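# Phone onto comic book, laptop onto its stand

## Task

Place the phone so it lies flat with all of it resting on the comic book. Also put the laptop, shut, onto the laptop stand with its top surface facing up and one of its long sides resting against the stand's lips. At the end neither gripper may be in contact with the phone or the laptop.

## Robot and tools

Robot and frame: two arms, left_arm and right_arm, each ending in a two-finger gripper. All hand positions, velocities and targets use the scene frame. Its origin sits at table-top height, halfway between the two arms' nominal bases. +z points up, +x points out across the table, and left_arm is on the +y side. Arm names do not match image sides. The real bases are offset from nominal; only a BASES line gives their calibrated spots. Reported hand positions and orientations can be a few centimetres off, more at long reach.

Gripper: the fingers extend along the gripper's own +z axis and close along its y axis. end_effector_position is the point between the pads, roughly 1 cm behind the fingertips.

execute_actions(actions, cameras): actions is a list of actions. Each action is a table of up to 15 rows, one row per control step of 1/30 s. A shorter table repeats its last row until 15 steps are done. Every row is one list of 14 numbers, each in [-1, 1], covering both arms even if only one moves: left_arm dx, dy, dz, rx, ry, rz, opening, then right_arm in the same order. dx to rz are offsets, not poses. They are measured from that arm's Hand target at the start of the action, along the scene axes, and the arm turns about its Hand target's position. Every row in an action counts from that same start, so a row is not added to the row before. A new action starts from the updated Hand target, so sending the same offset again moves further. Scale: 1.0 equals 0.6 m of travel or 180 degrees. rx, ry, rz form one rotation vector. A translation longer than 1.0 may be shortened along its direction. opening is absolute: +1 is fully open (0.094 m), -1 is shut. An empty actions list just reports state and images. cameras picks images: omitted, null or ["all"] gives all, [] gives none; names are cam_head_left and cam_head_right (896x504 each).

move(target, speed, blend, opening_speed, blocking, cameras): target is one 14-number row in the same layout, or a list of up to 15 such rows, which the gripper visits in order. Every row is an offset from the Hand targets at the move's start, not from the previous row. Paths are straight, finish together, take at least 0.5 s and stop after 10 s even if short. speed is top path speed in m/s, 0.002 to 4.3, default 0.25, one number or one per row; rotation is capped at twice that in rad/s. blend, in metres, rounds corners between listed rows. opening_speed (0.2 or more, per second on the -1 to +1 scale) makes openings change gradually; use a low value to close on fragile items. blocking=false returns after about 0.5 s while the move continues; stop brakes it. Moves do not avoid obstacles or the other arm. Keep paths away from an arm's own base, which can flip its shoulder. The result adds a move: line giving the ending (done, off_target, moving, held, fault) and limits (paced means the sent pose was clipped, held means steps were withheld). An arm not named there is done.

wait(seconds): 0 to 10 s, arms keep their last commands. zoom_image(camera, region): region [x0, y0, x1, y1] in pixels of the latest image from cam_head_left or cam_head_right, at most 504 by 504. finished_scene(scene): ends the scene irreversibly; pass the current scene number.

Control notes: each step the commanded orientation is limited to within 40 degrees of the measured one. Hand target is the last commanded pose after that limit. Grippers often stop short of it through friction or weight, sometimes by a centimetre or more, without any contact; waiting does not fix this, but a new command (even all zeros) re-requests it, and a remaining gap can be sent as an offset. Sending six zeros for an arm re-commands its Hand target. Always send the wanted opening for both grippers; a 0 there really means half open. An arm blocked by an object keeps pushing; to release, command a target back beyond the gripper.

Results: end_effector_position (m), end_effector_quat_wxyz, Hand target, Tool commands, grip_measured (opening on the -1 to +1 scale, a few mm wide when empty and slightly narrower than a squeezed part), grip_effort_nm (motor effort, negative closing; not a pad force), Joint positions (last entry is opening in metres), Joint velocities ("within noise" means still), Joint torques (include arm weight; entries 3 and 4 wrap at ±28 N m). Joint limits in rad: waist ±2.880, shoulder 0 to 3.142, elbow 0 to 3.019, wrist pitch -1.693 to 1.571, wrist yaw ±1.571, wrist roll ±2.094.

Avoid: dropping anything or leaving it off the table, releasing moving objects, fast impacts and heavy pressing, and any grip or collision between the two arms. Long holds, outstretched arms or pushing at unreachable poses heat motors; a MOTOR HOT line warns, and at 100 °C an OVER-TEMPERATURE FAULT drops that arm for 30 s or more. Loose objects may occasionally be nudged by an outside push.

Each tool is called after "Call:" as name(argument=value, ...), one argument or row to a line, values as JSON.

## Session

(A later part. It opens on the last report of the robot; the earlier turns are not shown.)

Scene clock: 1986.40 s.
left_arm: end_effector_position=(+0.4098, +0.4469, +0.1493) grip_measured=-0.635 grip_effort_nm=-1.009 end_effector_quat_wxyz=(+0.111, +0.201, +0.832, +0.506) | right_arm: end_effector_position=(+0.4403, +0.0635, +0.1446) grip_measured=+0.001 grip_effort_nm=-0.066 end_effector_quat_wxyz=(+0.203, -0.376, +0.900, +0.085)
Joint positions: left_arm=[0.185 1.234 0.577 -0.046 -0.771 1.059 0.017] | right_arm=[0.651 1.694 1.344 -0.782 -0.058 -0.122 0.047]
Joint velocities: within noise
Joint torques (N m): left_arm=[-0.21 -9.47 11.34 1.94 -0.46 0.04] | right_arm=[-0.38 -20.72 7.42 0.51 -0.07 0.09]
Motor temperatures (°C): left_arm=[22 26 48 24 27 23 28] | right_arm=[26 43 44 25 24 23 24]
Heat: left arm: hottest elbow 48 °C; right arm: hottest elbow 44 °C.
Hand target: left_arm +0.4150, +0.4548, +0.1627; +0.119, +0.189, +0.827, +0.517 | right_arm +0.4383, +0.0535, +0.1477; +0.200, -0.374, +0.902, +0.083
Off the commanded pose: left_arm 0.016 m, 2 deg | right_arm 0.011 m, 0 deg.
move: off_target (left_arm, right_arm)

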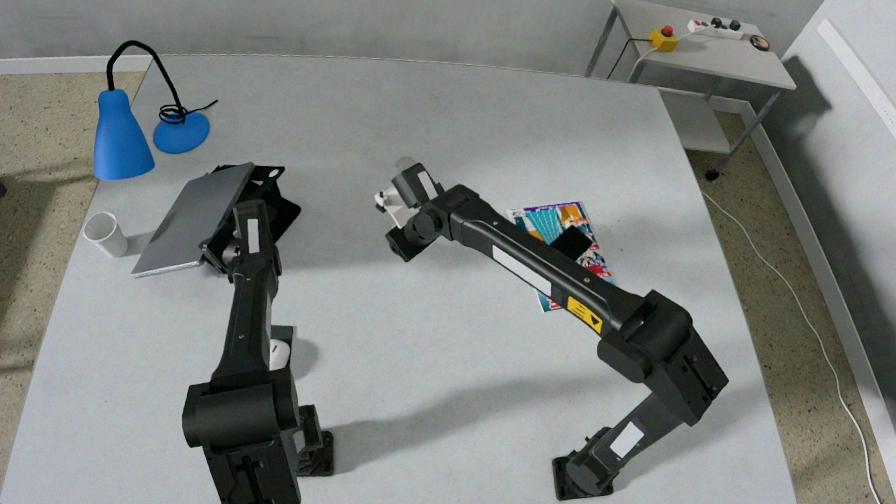

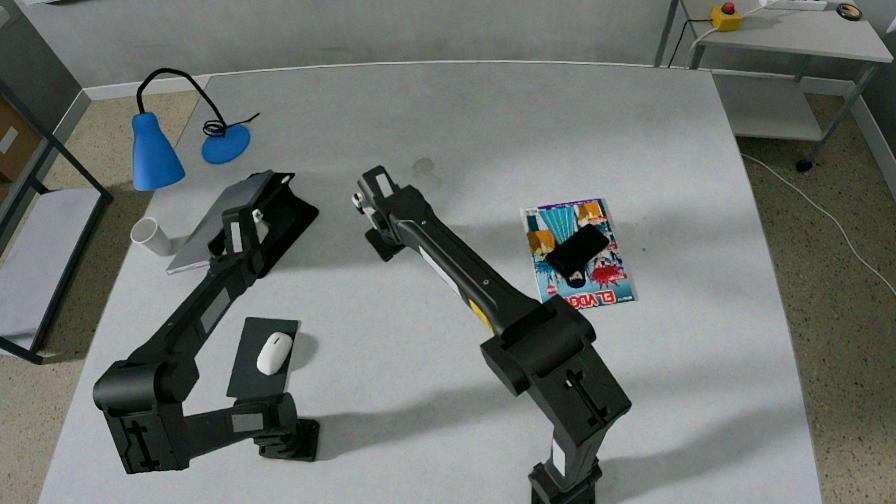

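Call:
move(
  target=[
    [0,0,0.07,-0.04,0.02,0,-0.95,0,0,0,0,0,0,0.0],
    [-0.06,-0.09,0.07,-0.04,0.02,-0.055,-0.95,0,0,0,0,0,0,0.0],
  ],
  speed=0.06,
)

Call:
zoom_image(
  camera="cam_head_left",
  region=[120, 150, 320, 330],
)

Call:
zoom_image(
  camera="cam_head_right",
  region=[130, 150, 330, 330],
)

Scene clock: 1994.20 s.
left_arm: end_effector_position=(+0.3722, +0.4144, +0.1796) grip_measured=-0.635 grip_effort_nm=-1.009 end_effector_quat_wxyz=(+0.125, +0.243, +0.858, +0.434) | right_arm: end_effector_position=(+0.4403, +0.0635, +0.1446) grip_measured=+0.001 grip_effort_nm=-0.066 end_effector_quat_wxyz=(+0.203, -0.376, +0.900, +0.085)
Joint positions: left_arm=[0.172 0.992 0.59 -0.416 -0.626 1.006 0.017] | right_arm=[0.651 1.694 1.344 -0.782 -0.058 -0.122 0.047]
Joint velocities: within noise
Joint torques (N m): left_arm=[-4.07 -10.17 12.27 1.18 0 0.45] | right_arm=[-0.38 -20.72 7.39 0.46 -0.08 0.09]
Motor temperatures (°C): left_arm=[22 26 48 24 27 23 29] | right_arm=[26 43 44 25 24 23 24]
Heat: left arm: hottest elbow 48 °C; right arm: hottest elbow 44 °C.
Hand target: left_arm +0.3789, +0.4008, +0.2047; +0.148, +0.268, +0.841, +0.445 | right_arm +0.4383, +0.0535, +0.1477; +0.200, -0.374, +0.902, +0.083
Off the commanded pose: left_arm 0.029 m, 5 deg | right_arm 0.011 m, 0 deg.
move: off_target (left_arm, right_arm)

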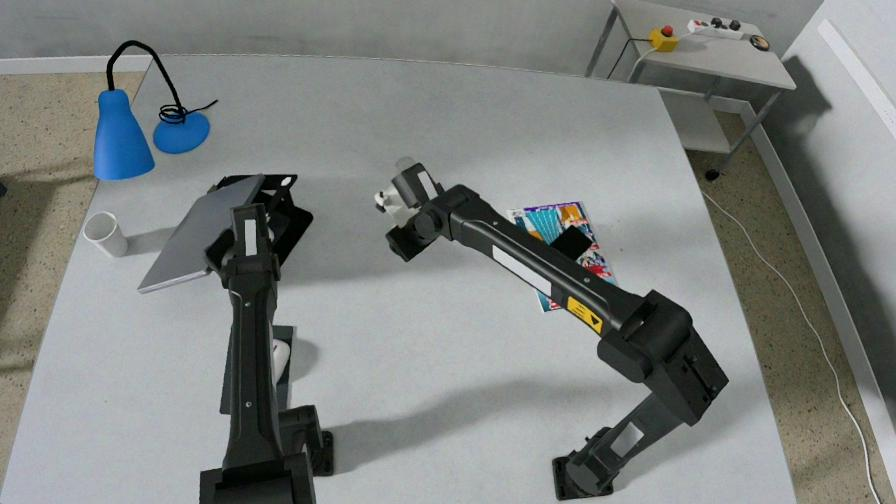

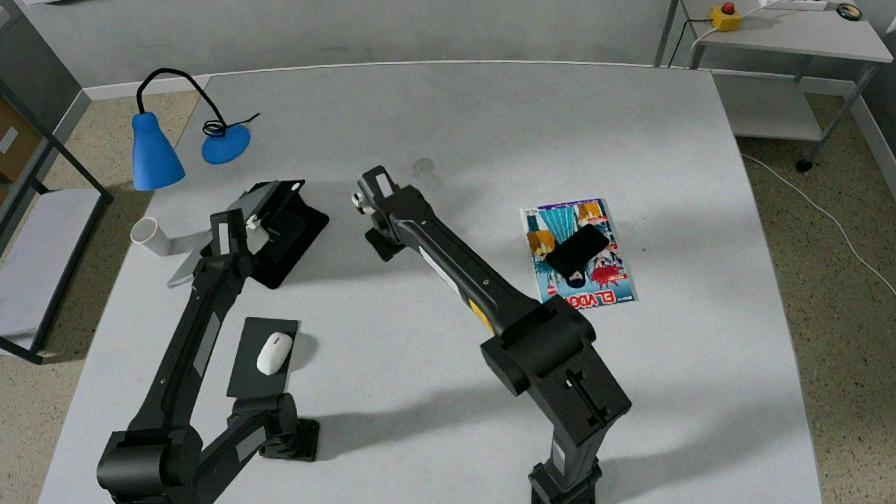

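Scaled by 2.520.

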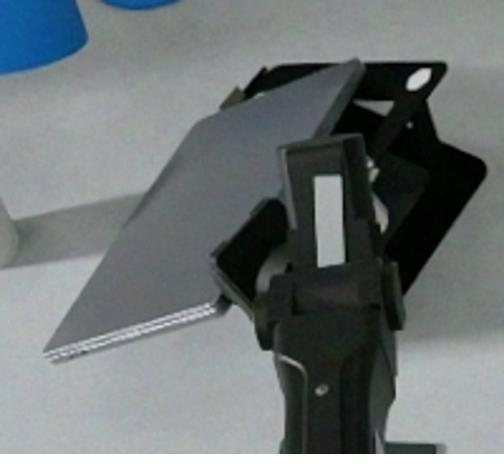

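Scaled by 2.520.

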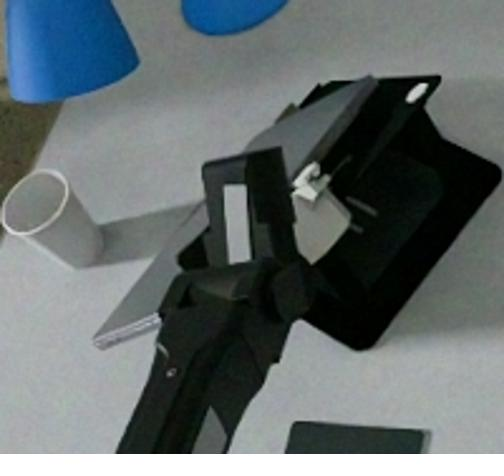

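Call:
move(
  target=[0.075,-0.1,0.0,0,0,0,-0.95,0,0,0,0,0,0,0.0],
  speed=0.06,
)

Call:
zoom_image(
  camera="cam_head_left",
  region=[120, 150, 340, 330],
)

Call:
zoom_image(
  camera="cam_head_right",
  region=[130, 150, 350, 330],
)

Scene clock: 2000.50 s.
left_arm: end_effector_position=(+0.3839, +0.3666, +0.1673) grip_measured=-0.635 grip_effort_nm=-1.009 end_effector_quat_wxyz=(+0.117, +0.217, +0.859, +0.448) | right_arm: end_effector_position=(+0.4403, +0.0635, +0.1446) grip_measured=+0.001 grip_effort_nm=-0.066 end_effector_quat_wxyz=(+0.203, -0.376, +0.900, +0.085)
Joint positions: left_arm=[-0.026 1.073 0.613 -0.503 -0.801 0.761 0.017] | right_arm=[0.651 1.694 1.344 -0.782 -0.058 -0.122 0.047]
Joint velocities: within noise
Joint torques (N m): left_arm=[-6.07 -7.77 19.03 0.43 0.69 0.77] | right_arm=[-0.32 -20.66 7.42 0.5 -0.07 0.08]
Motor temperatures (°C): left_arm=[22 26 48 24 27 24 29] | right_arm=[26 43 43 25 24 23 24]
Heat: left arm: hottest elbow 48 °C; right arm: hottest shoulder 43 °C.
Hand target: left_arm +0.4239, +0.3409, +0.2047; +0.148, +0.268, +0.841, +0.445 | right_arm +0.4383, +0.0535, +0.1477; +0.200, -0.374, +0.902, +0.083
Off the commanded pose: left_arm 0.061 m, 7 deg | right_arm 0.011 m, 0 deg.
move: off_target (left_arm, right_arm)

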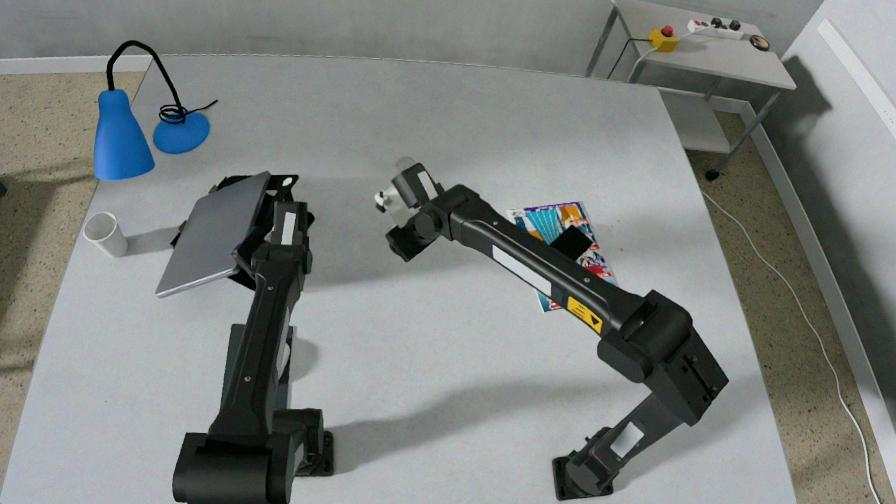

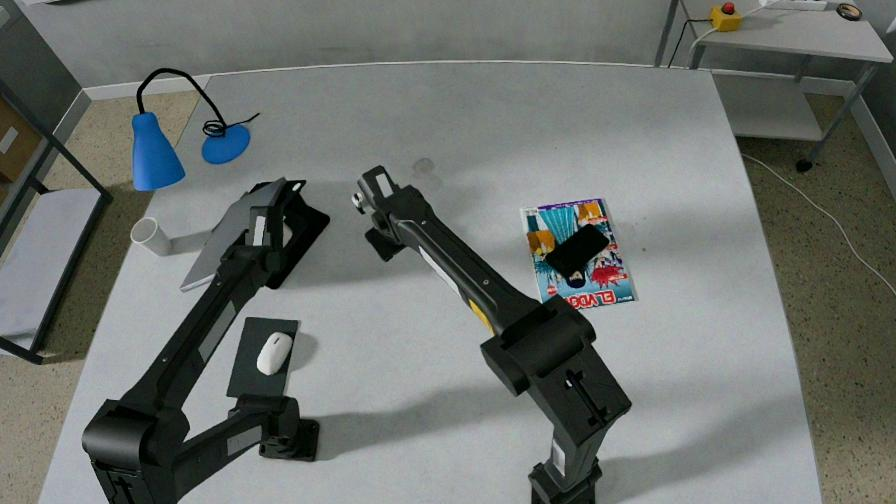

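Scaled by 2.291.

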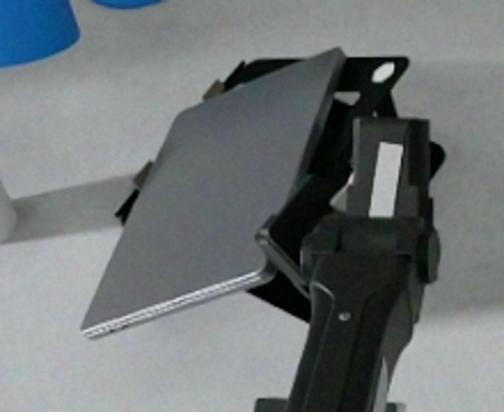

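Scaled by 2.291.

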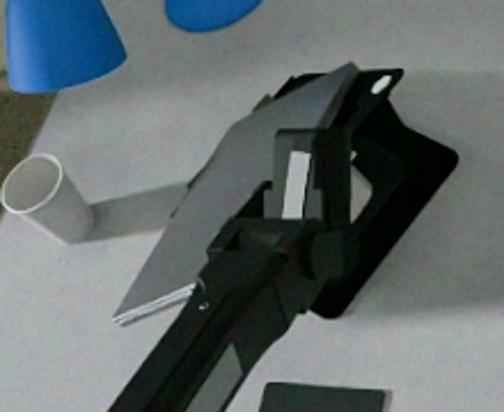

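Call:
move(
  target=[
    [0,0,0.03,0,0,0,-0.95,0,0,0,0,0,0,0.0],
    [0.03,-0.027,0.03,0,0,-0.12,-0.95,0,0,0,0,0,0,0.0],
  ],
  speed=0.06,
)

Call:
zoom_image(
  camera="cam_head_left",
  region=[120, 150, 340, 330],
)

Call:
zoom_image(
  camera="cam_head_right",
  region=[130, 150, 350, 330],
)

Scene clock: 2013.60 s.
left_arm: end_effector_position=(+0.4246, +0.3404, +0.1949) grip_measured=-0.636 grip_effort_nm=-1.009 end_effector_quat_wxyz=(+0.198, +0.373, +0.814, +0.398) | right_arm: end_effector_position=(+0.4403, +0.0635, +0.1446) grip_measured=+0.001 grip_effort_nm=-0.066 end_effector_quat_wxyz=(+0.203, -0.376, +0.900, +0.085)
Joint positions: left_arm=[0.013 1.009 0.64 -0.389 -0.494 1.118 0.017] | right_arm=[0.651 1.694 1.344 -0.782 -0.058 -0.122 0.047]
Joint velocities: within noise
Joint torques (N m): left_arm=[-3.49 -9.29 13.79 2.74 1.37 1.04] | right_arm=[-0.44 -20.66 7.41 0.46 -0.08 0.09]
Motor temperatures (°C): left_arm=[22 26 50 24 28 24 29] | right_arm=[26 43 43 25 24 23 24]
Heat: left arm: hottest elbow 50 °C; right arm: hottest shoulder 43 °C.
Hand target: left_arm +0.4419, +0.3247, +0.2227; +0.229, +0.421, +0.776, +0.410 | right_arm +0.4383, +0.0535, +0.1477; +0.200, -0.374, +0.902, +0.083
Off the commanded pose: left_arm 0.036 m, 8 deg | right_arm 0.011 m, 0 deg.
move: off_target (left_arm, right_arm)

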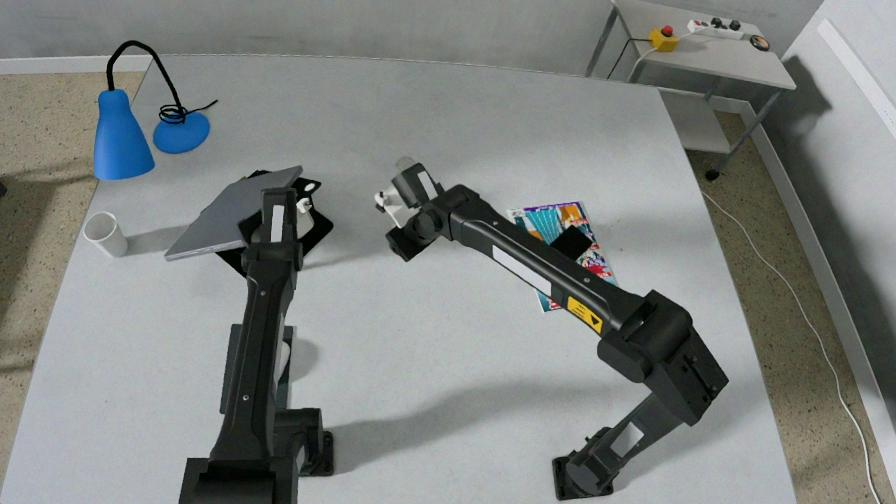

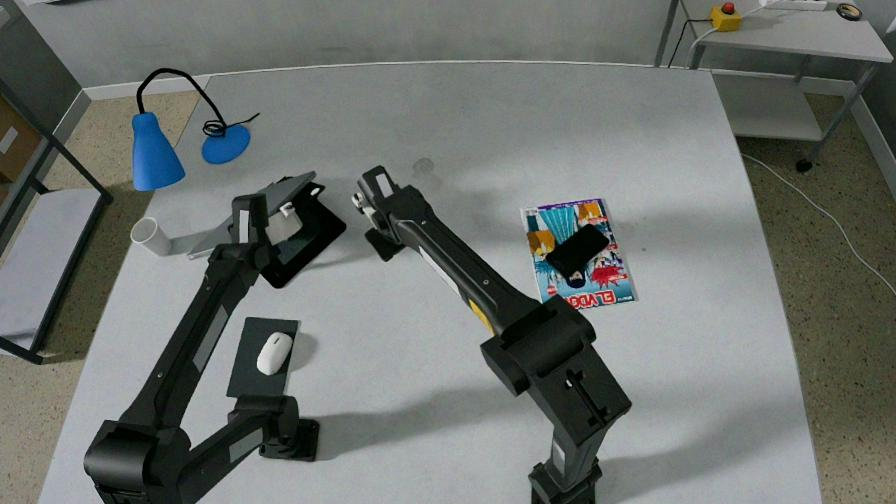

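Scaled by 2.291.

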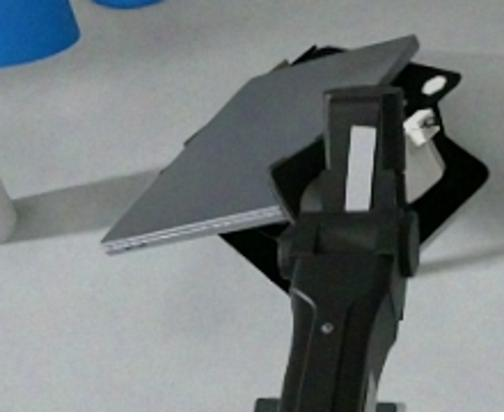

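Scaled by 2.291.

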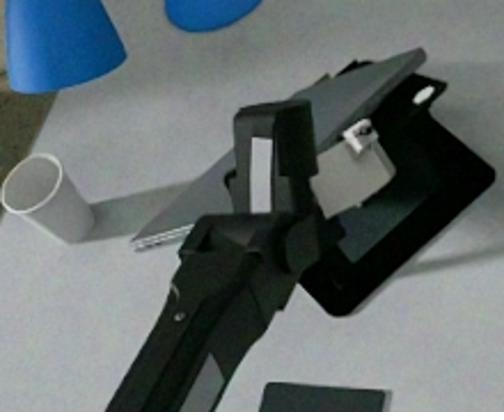

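Call:
move(
  target=[0.075,-0.085,0.01,0,0,-0.07,-0.95,0,0,0,0,0,0,0.0],
  speed=0.06,
)

Call:
zoom_image(
  camera="cam_head_left",
  region=[140, 140, 360, 320],
)

Call:
zoom_image(
  camera="cam_head_right",
  region=[150, 140, 370, 320],
)

Scene clock: 2025.00 s.
left_arm: end_effector_position=(+0.4474, +0.3099, +0.1918) grip_measured=-0.636 grip_effort_nm=-1.013 end_effector_quat_wxyz=(+0.238, +0.437, +0.781, +0.377) | right_arm: end_effector_position=(+0.4403, +0.0635, +0.1446) grip_measured=+0.001 grip_effort_nm=-0.066 end_effector_quat_wxyz=(+0.203, -0.376, +0.900, +0.085)
Joint positions: left_arm=[-0.022 1.037 0.64 -0.311 -0.386 1.206 0.017] | right_arm=[0.651 1.694 1.344 -0.782 -0.058 -0.122 0.047]
Joint velocities: within noise
Joint torques (N m): left_arm=[-6.42 -5.13 18.71 2.26 1.79 1.14] | right_arm=[-0.38 -20.66 7.39 0.47 -0.08 0.09]
Motor temperatures (°C): left_arm=[22 26 51 24 29 25 30] | right_arm=[26 43 43 25 24 23 24]
Heat: left arm: hottest elbow 51 °C; right arm: hottest shoulder 43 °C.
Hand target: left_arm +0.4869, +0.2736, +0.2288; +0.273, +0.504, +0.725, +0.382 | right_arm +0.4383, +0.0535, +0.1477; +0.200, -0.374, +0.902, +0.083
Off the commanded pose: left_arm 0.065 m, 11 deg | right_arm 0.011 m, 0 deg.
move: off_target (left_arm, right_arm)

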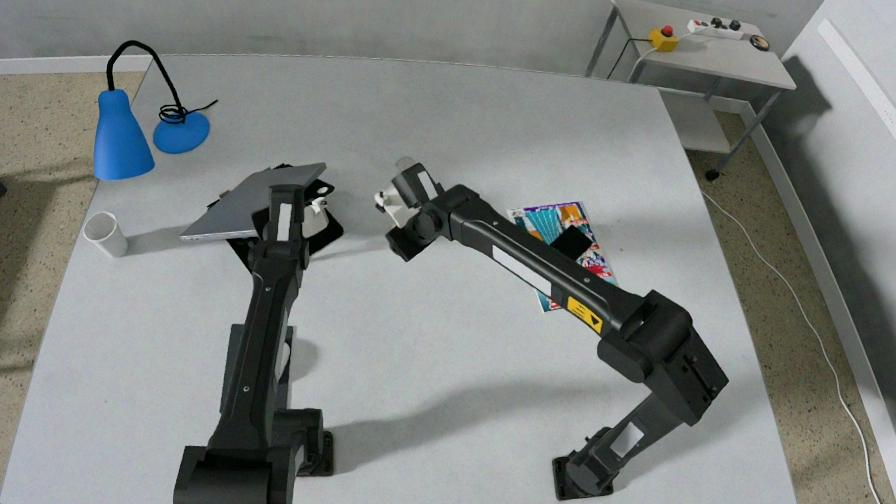

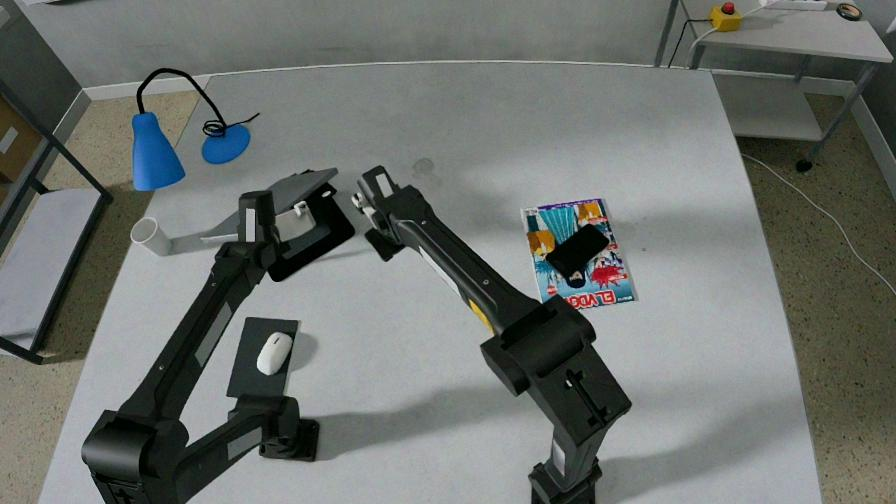

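Scaled by 2.291.

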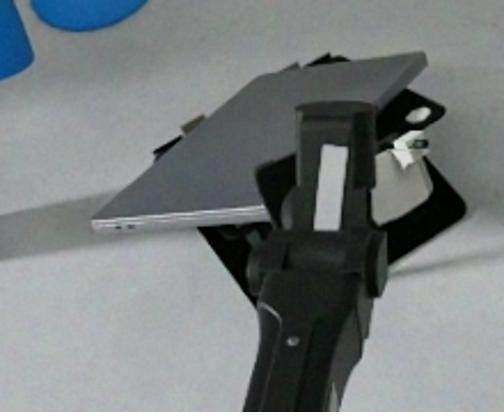

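Scaled by 2.291.

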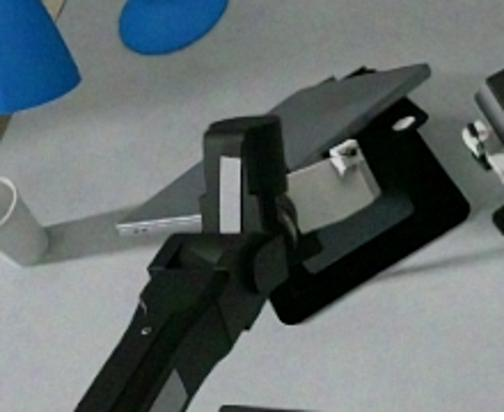

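Call:
move(
  target=[
    [-0.125,0.01,0.03,0,0,0.0,-0.95,0,0,0,0,0,0,0.0],
    [-0.03,-0.11,0.03,0,0,-0.02,-0.95,0,0,0,0,0,0,0.0],
  ],
  speed=0.06,
)

Call:
zoom_image(
  camera="cam_head_left",
  region=[140, 140, 360, 320],
)

Call:
zoom_image(
  camera="cam_head_right",
  region=[150, 140, 370, 320],
)

Scene clock: 2034.40 s.
left_arm: end_effector_position=(+0.4305, +0.2364, +0.2060) grip_measured=-0.636 grip_effort_nm=-1.009 end_effector_quat_wxyz=(+0.244, +0.498, +0.747, +0.366) | right_arm: end_effector_position=(+0.4403, +0.0635, +0.1446) grip_measured=+0.001 grip_effort_nm=-0.056 end_effector_quat_wxyz=(+0.203, -0.376, +0.900, +0.085)
Joint positions: left_arm=[-0.238 0.97 0.653 -0.439 -0.466 1.171 0.017] | right_arm=[0.651 1.694 1.344 -0.782 -0.058 -0.122 0.047]
Joint velocities: within noise
Joint torques (N m): left_arm=[-3.9 -3.78 20.04 2.89 1.08 0.65] | right_arm=[-0.38 -20.72 7.42 0.49 -0.07 0.09]
Motor temperatures (°C): left_arm=[22 26 52 24 30 25 30] | right_arm=[26 43 43 25 24 23 24]
Heat: left arm: hottest elbow 52 °C; right arm: hottest shoulder 43 °C.
Hand target: left_arm +0.4689, +0.2076, +0.2466; +0.285, +0.526, +0.709, +0.373 | right_arm +0.4383, +0.0535, +0.1477; +0.200, -0.374, +0.902, +0.083
Off the commanded pose: left_arm 0.063 m, 7 deg | right_arm 0.011 m, 0 deg.
move: off_target (left_arm, right_arm)

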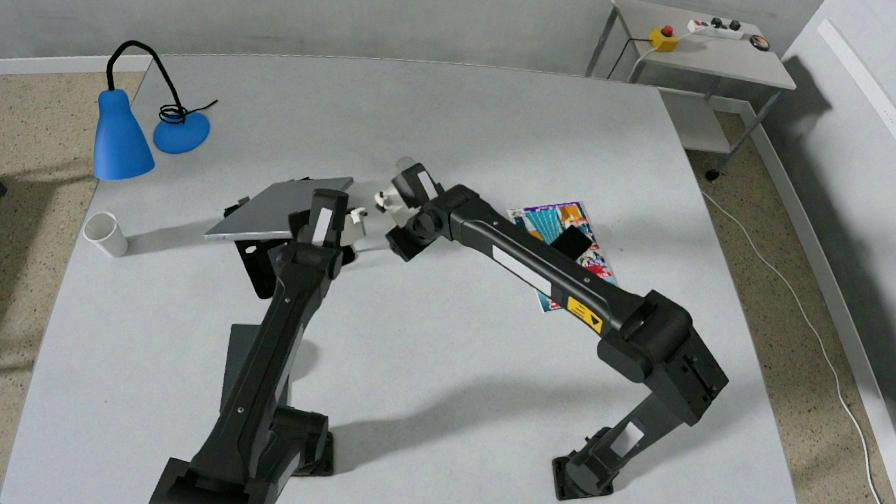

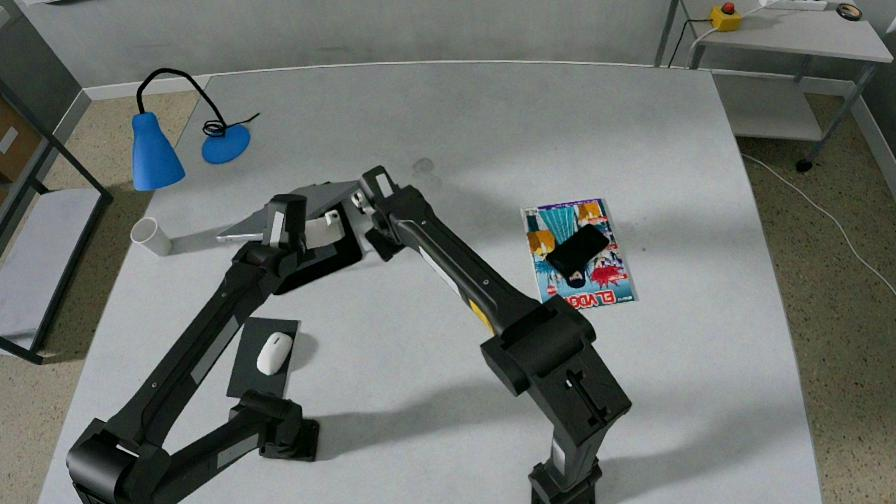

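Scaled by 2.291.

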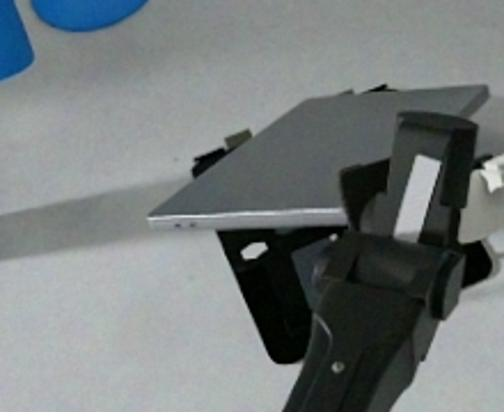

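Scaled by 2.291.

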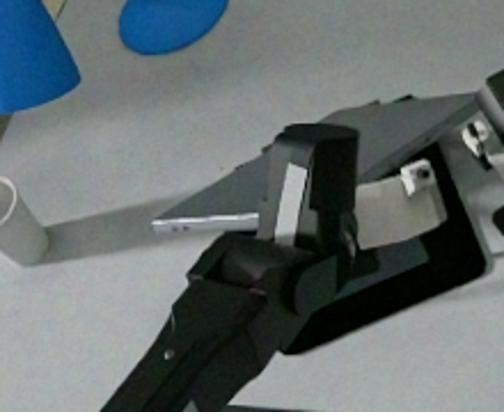

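Call:
move(
  target=[
    [-0.05,-0.02,0.02,0,0,0.0,-0.95,-0.1,-0.35,0.1,0,0,0,0.0],
    [0.01,-0.06,0.02,0,0,-0.1,-0.95,-0.1,-0.4,0.1,0,0,0,0.0],
  ],
  speed=0.08,
)

Call:
zoom_image(
  camera="cam_head_left",
  region=[160, 140, 380, 320],
)

Call:
zoom_image(
  camera="cam_head_right",
  region=[180, 140, 400, 320],
)

Scene clock: 2053.80 s.
left_arm: end_effector_position=(+0.4472, +0.1807, +0.2021) grip_measured=-0.636 grip_effort_nm=-1.009 end_effector_quat_wxyz=(+0.300, +0.640, +0.640, +0.300) | right_arm: end_effector_position=(+0.3846, -0.1800, +0.2081) grip_measured=+0.001 grip_effort_nm=-0.066 end_effector_quat_wxyz=(+0.203, -0.376, +0.900, +0.083)
Joint positions: left_arm=[-0.242 0.999 0.664 -0.37 -0.164 1.432 0.017] | right_arm=[0.207 1.255 1.045 -0.983 -0.234 -0.534 0.047]
Joint velocities: within noise
Joint torques (N m): left_arm=[-1.85 -7.71 20.11 1.61 0.36 0.13] | right_arm=[-0.44 -12.75 7.69 0.4 -0.2 0.09]
Motor temperatures (°C): left_arm=[22 26 52 24 30 24 30] | right_arm=[26 43 43 25 24 23 24]
Heat: left arm: hottest elbow 52 °C; right arm: hottest shoulder 43 °C.
Hand target: left_arm +0.4748, +0.1716, +0.2586; +0.340, +0.631, +0.618, +0.324 | right_arm +0.3783, -0.1867, +0.2077; +0.200, -0.374, +0.902, +0.083
Off the commanded pose: left_arm 0.064 m, 6 deg | right_arm 0.009 m, 0 deg.
move: off_target (left_arm)

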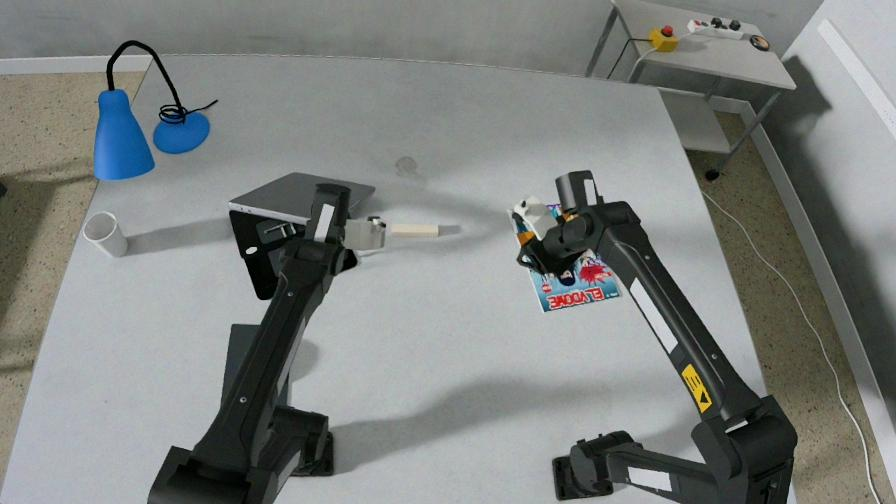

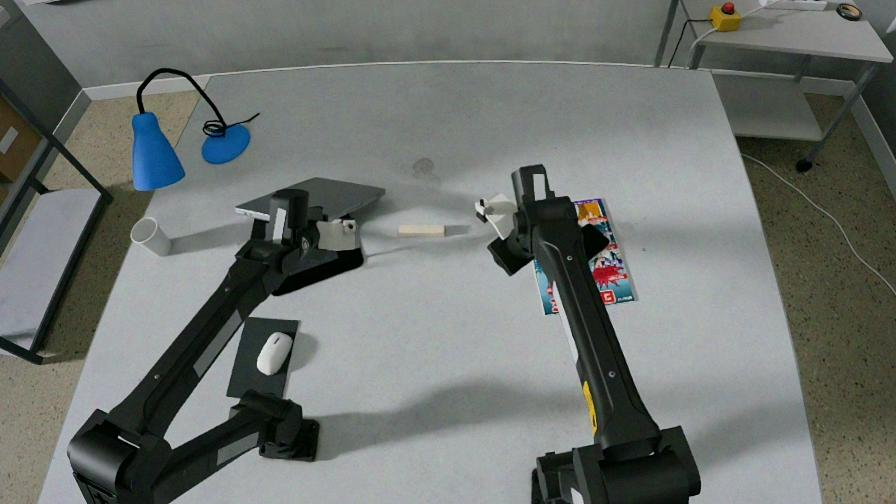

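Scaled by 2.291.

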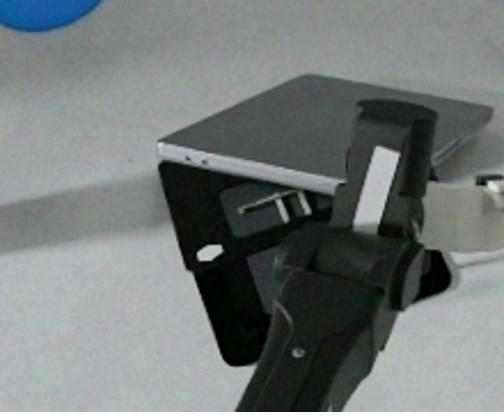

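Scaled by 2.291.

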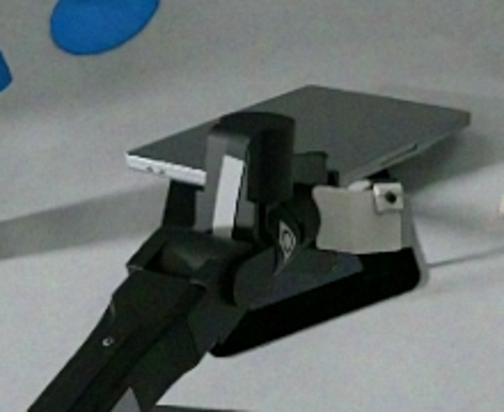

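Call:
move(
  target=[-0.09,-0.05,0.0,0,0,0.0,-0.95,0,0,0,0,0,0,0.0],
  speed=0.06,
)

Call:
zoom_image(
  camera="cam_head_left",
  region=[180, 140, 400, 320],
)

Call:
zoom_image(
  camera="cam_head_right",
  region=[190, 140, 410, 320],
)

Scene clock: 2068.63 s.
left_arm: end_effector_position=(+0.4211, +0.1518, +0.2137) grip_measured=-0.638 grip_effort_nm=-1.009 end_effector_quat_wxyz=(+0.293, +0.649, +0.633, +0.305) | right_arm: end_effector_position=(+0.3845, -0.1800, +0.2080) grip_measured=+0.001 grip_effort_nm=-0.061 end_effector_quat_wxyz=(+0.203, -0.376, +0.900, +0.083)
Joint positions: left_arm=[-0.369 0.934 0.664 -0.458 -0.265 1.375 0.017] | right_arm=[0.207 1.255 1.045 -0.983 -0.234 -0.534 0.047]
Joint velocities: within noise
Joint torques (N m): left_arm=[-3.31 -11.75 14.17 1.98 -0.34 -0.2] | right_arm=[-0.5 -12.86 7.69 0.39 -0.2 0.08]
Motor temperatures (°C): left_arm=[22 26 54 24 29 24 30] | right_arm=[26 41 42 25 24 23 24]
Heat: left arm: hottest elbow 54 °C; right arm: hottest elbow 42 °C.
Hand target: left_arm +0.4209, +0.1417, +0.2586; +0.340, +0.631, +0.618, +0.324 | right_arm +0.3782, -0.1867, +0.2077; +0.200, -0.374, +0.902, +0.083
Off the commanded pose: left_arm 0.046 m, 6 deg | right_arm 0.009 m, 0 deg.
move: off_target (left_arm)

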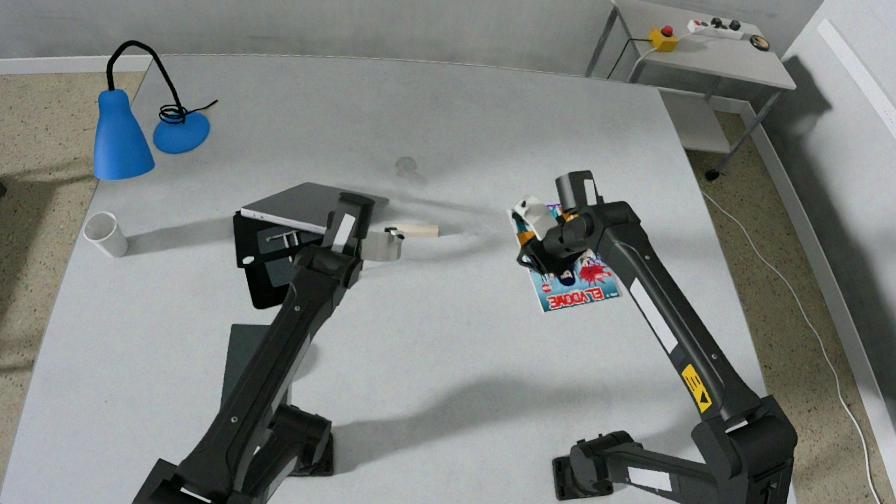

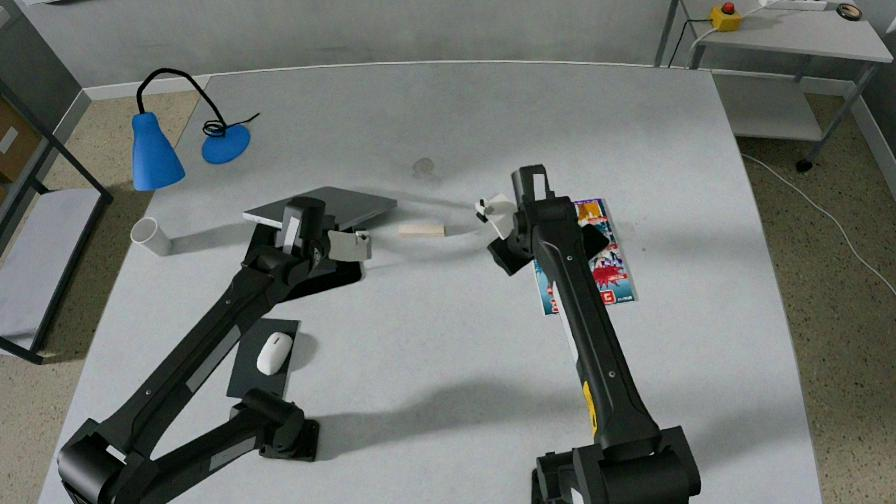

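Scaled by 2.291.

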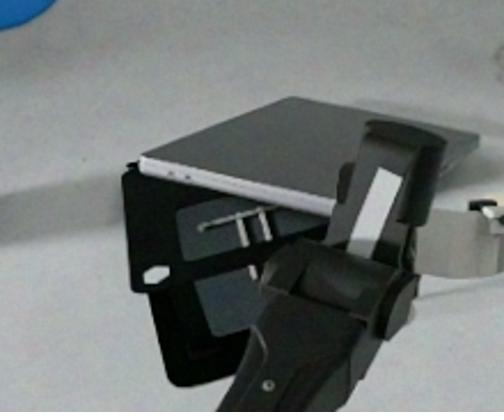

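Scaled by 2.291.

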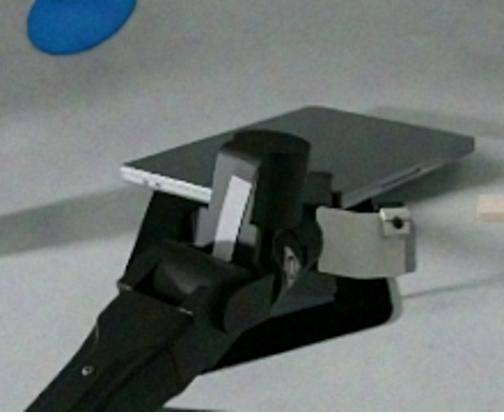

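Call:
move(
  target=[-0.045,-0.03,-0.12,0.038,-0.061,0.0,-0.95,0,0,0,0,0,0,0.0],
  speed=0.06,
)

Call:
zoom_image(
  camera="cam_head_left",
  region=[180, 140, 400, 320],
)

Call:
zoom_image(
  camera="cam_head_right",
  region=[190, 140, 410, 320],
)

Scene clock: 2078.03 s.
left_arm: end_effector_position=(+0.3955, +0.1393, +0.1778) grip_measured=-0.641 grip_effort_nm=-1.009 end_effector_quat_wxyz=(+0.347, +0.597, +0.597, +0.408) | right_arm: end_effector_position=(+0.3845, -0.1800, +0.2080) grip_measured=+0.001 grip_effort_nm=-0.061 end_effector_quat_wxyz=(+0.203, -0.376, +0.900, +0.083)
Joint positions: left_arm=[-0.531 0.899 0.404 -0.02 -0.521 1.377 0.017] | right_arm=[0.207 1.255 1.045 -0.983 -0.234 -0.535 0.047]
Joint velocities: within noise
Joint torques (N m): left_arm=[-4.6 -5.3 10.55 3.17 -0.27 0.59] | right_arm=[-0.44 -12.92 7.72 0.38 -0.2 0.09]
Motor temperatures (°C): left_arm=[22 27 53 24 28 24 30] | right_arm=[26 41 41 25 24 23 24]
Heat: left arm: hottest elbow 53 °C; right arm: hottest shoulder 41 °C.
Hand target: left_arm +0.3939, +0.1235, +0.1867; +0.359, +0.616, +0.562, +0.419 | right_arm +0.3782, -0.1867, +0.2077; +0.200, -0.374, +0.902, +0.083
Off the commanded pose: left_arm 0.018 m, 5 deg | right_arm 0.009 m, 0 deg.
move: off_target (left_arm)

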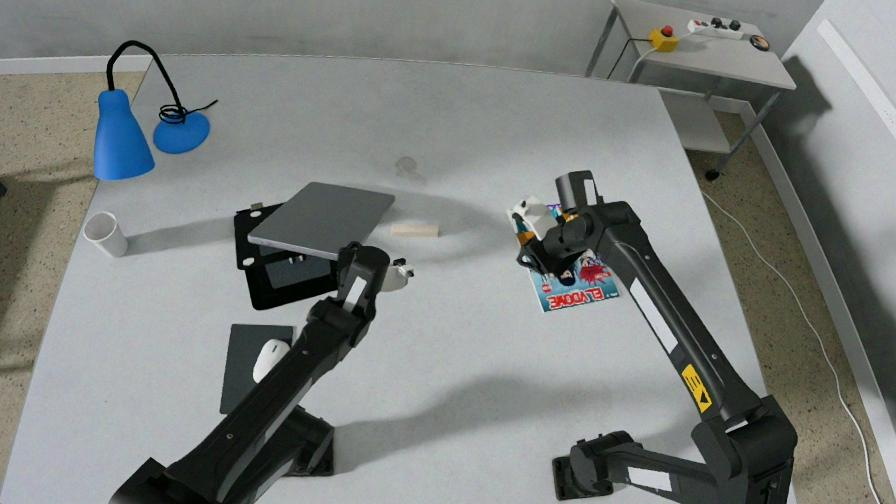

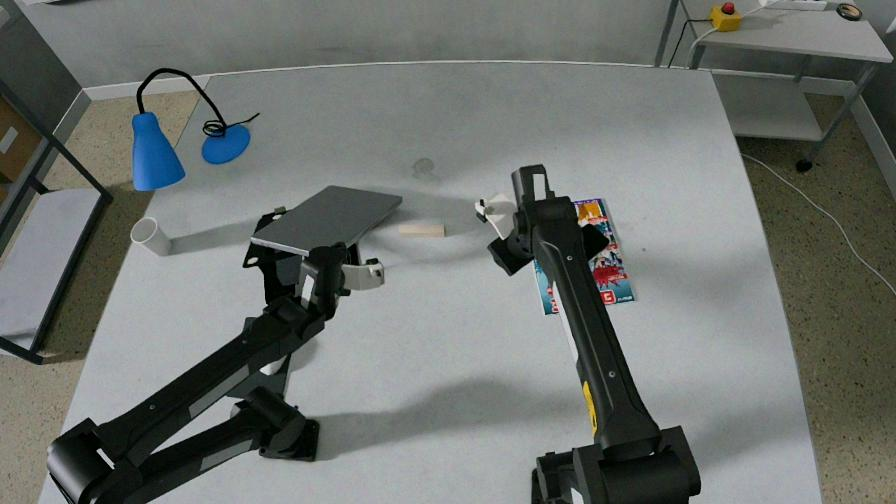

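Scaled by 2.291.

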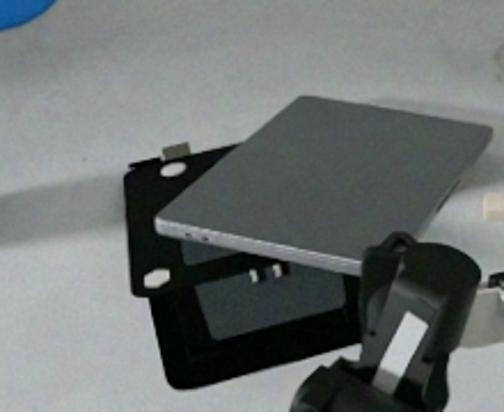

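Scaled by 2.291.

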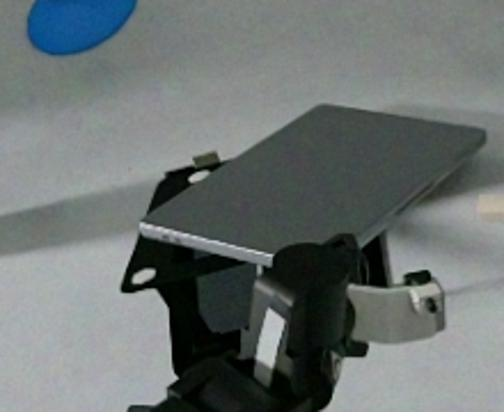

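Call:
move(
  target=[0.0,-0.0,-0.08,0,0,0.0,-0.95,0,0,0,0,0,0,0.0],
  speed=0.06,
)

Call:
zoom_image(
  camera="cam_head_left",
  region=[180, 140, 400, 320],
)

Call:
zoom_image(
  camera="cam_head_right",
  region=[190, 140, 410, 320],
)

Scene clock: 2087.00 s.
left_arm: end_effector_position=(+0.4059, +0.1307, +0.1645) grip_measured=-0.641 grip_effort_nm=-1.009 end_effector_quat_wxyz=(+0.382, +0.580, +0.581, +0.423) | right_arm: end_effector_position=(+0.3845, -0.1800, +0.2080) grip_measured=+0.001 grip_effort_nm=-0.061 end_effector_quat_wxyz=(+0.203, -0.376, +0.900, +0.083)
Joint positions: left_arm=[-0.539 0.999 0.349 0.234 -0.523 1.404 0.017] | right_arm=[0.207 1.255 1.045 -0.983 -0.234 -0.535 0.047]
Joint velocities: within noise
Joint torques (N m): left_arm=[-4.01 -3.78 6.65 2 0.05 0.35] | right_arm=[-0.5 -12.86 7.71 0.39 -0.2 0.09]
Motor temperatures (°C): left_arm=[22 26 52 24 28 24 30] | right_arm=[26 40 41 25 24 23 24]
Heat: left arm: hottest elbow 52 °C; right arm: hottest elbow 41 °C.
Hand target: left_arm +0.3938, +0.1236, +0.1386; +0.359, +0.616, +0.562, +0.419 | right_arm +0.3782, -0.1867, +0.2077; +0.200, -0.374, +0.902, +0.083
Off the commanded pose: left_arm 0.029 m, 5 deg | right_arm 0.009 m, 0 deg.
move: off_target (left_arm)

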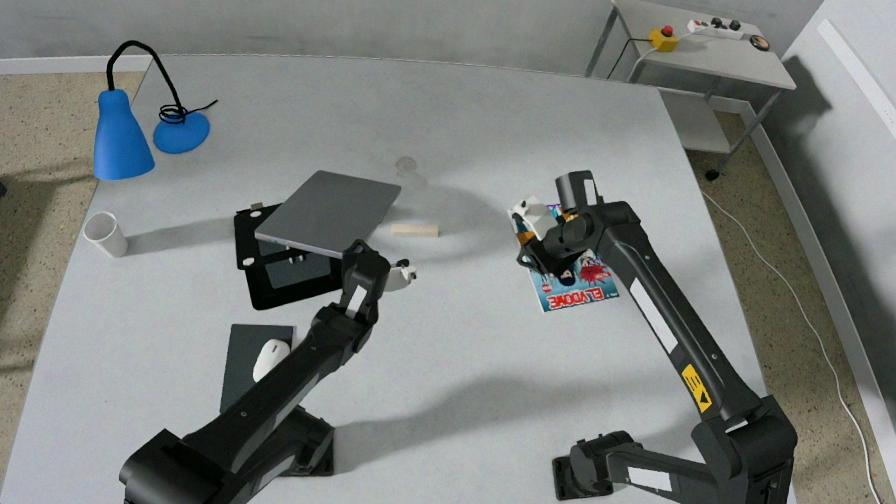

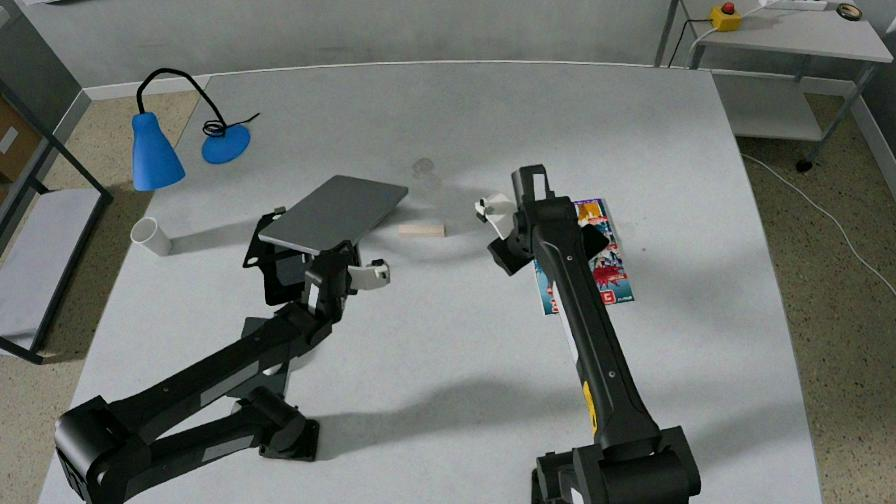

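Scaled by 2.291.

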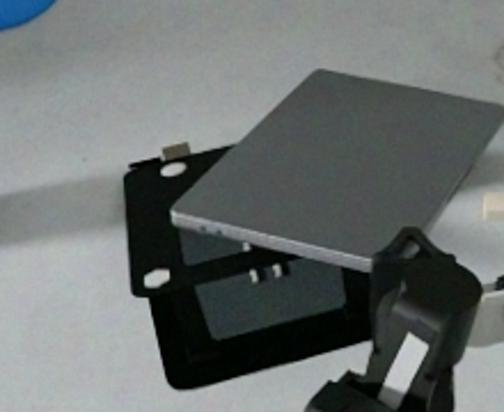

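Scaled by 2.291.

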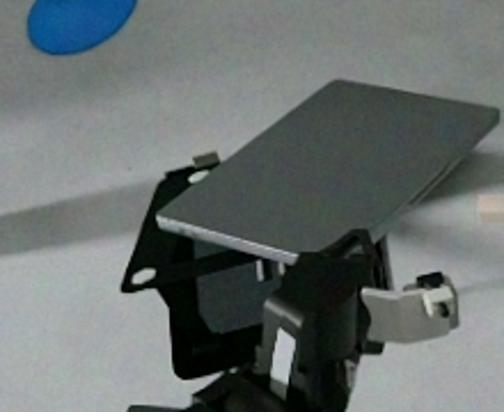

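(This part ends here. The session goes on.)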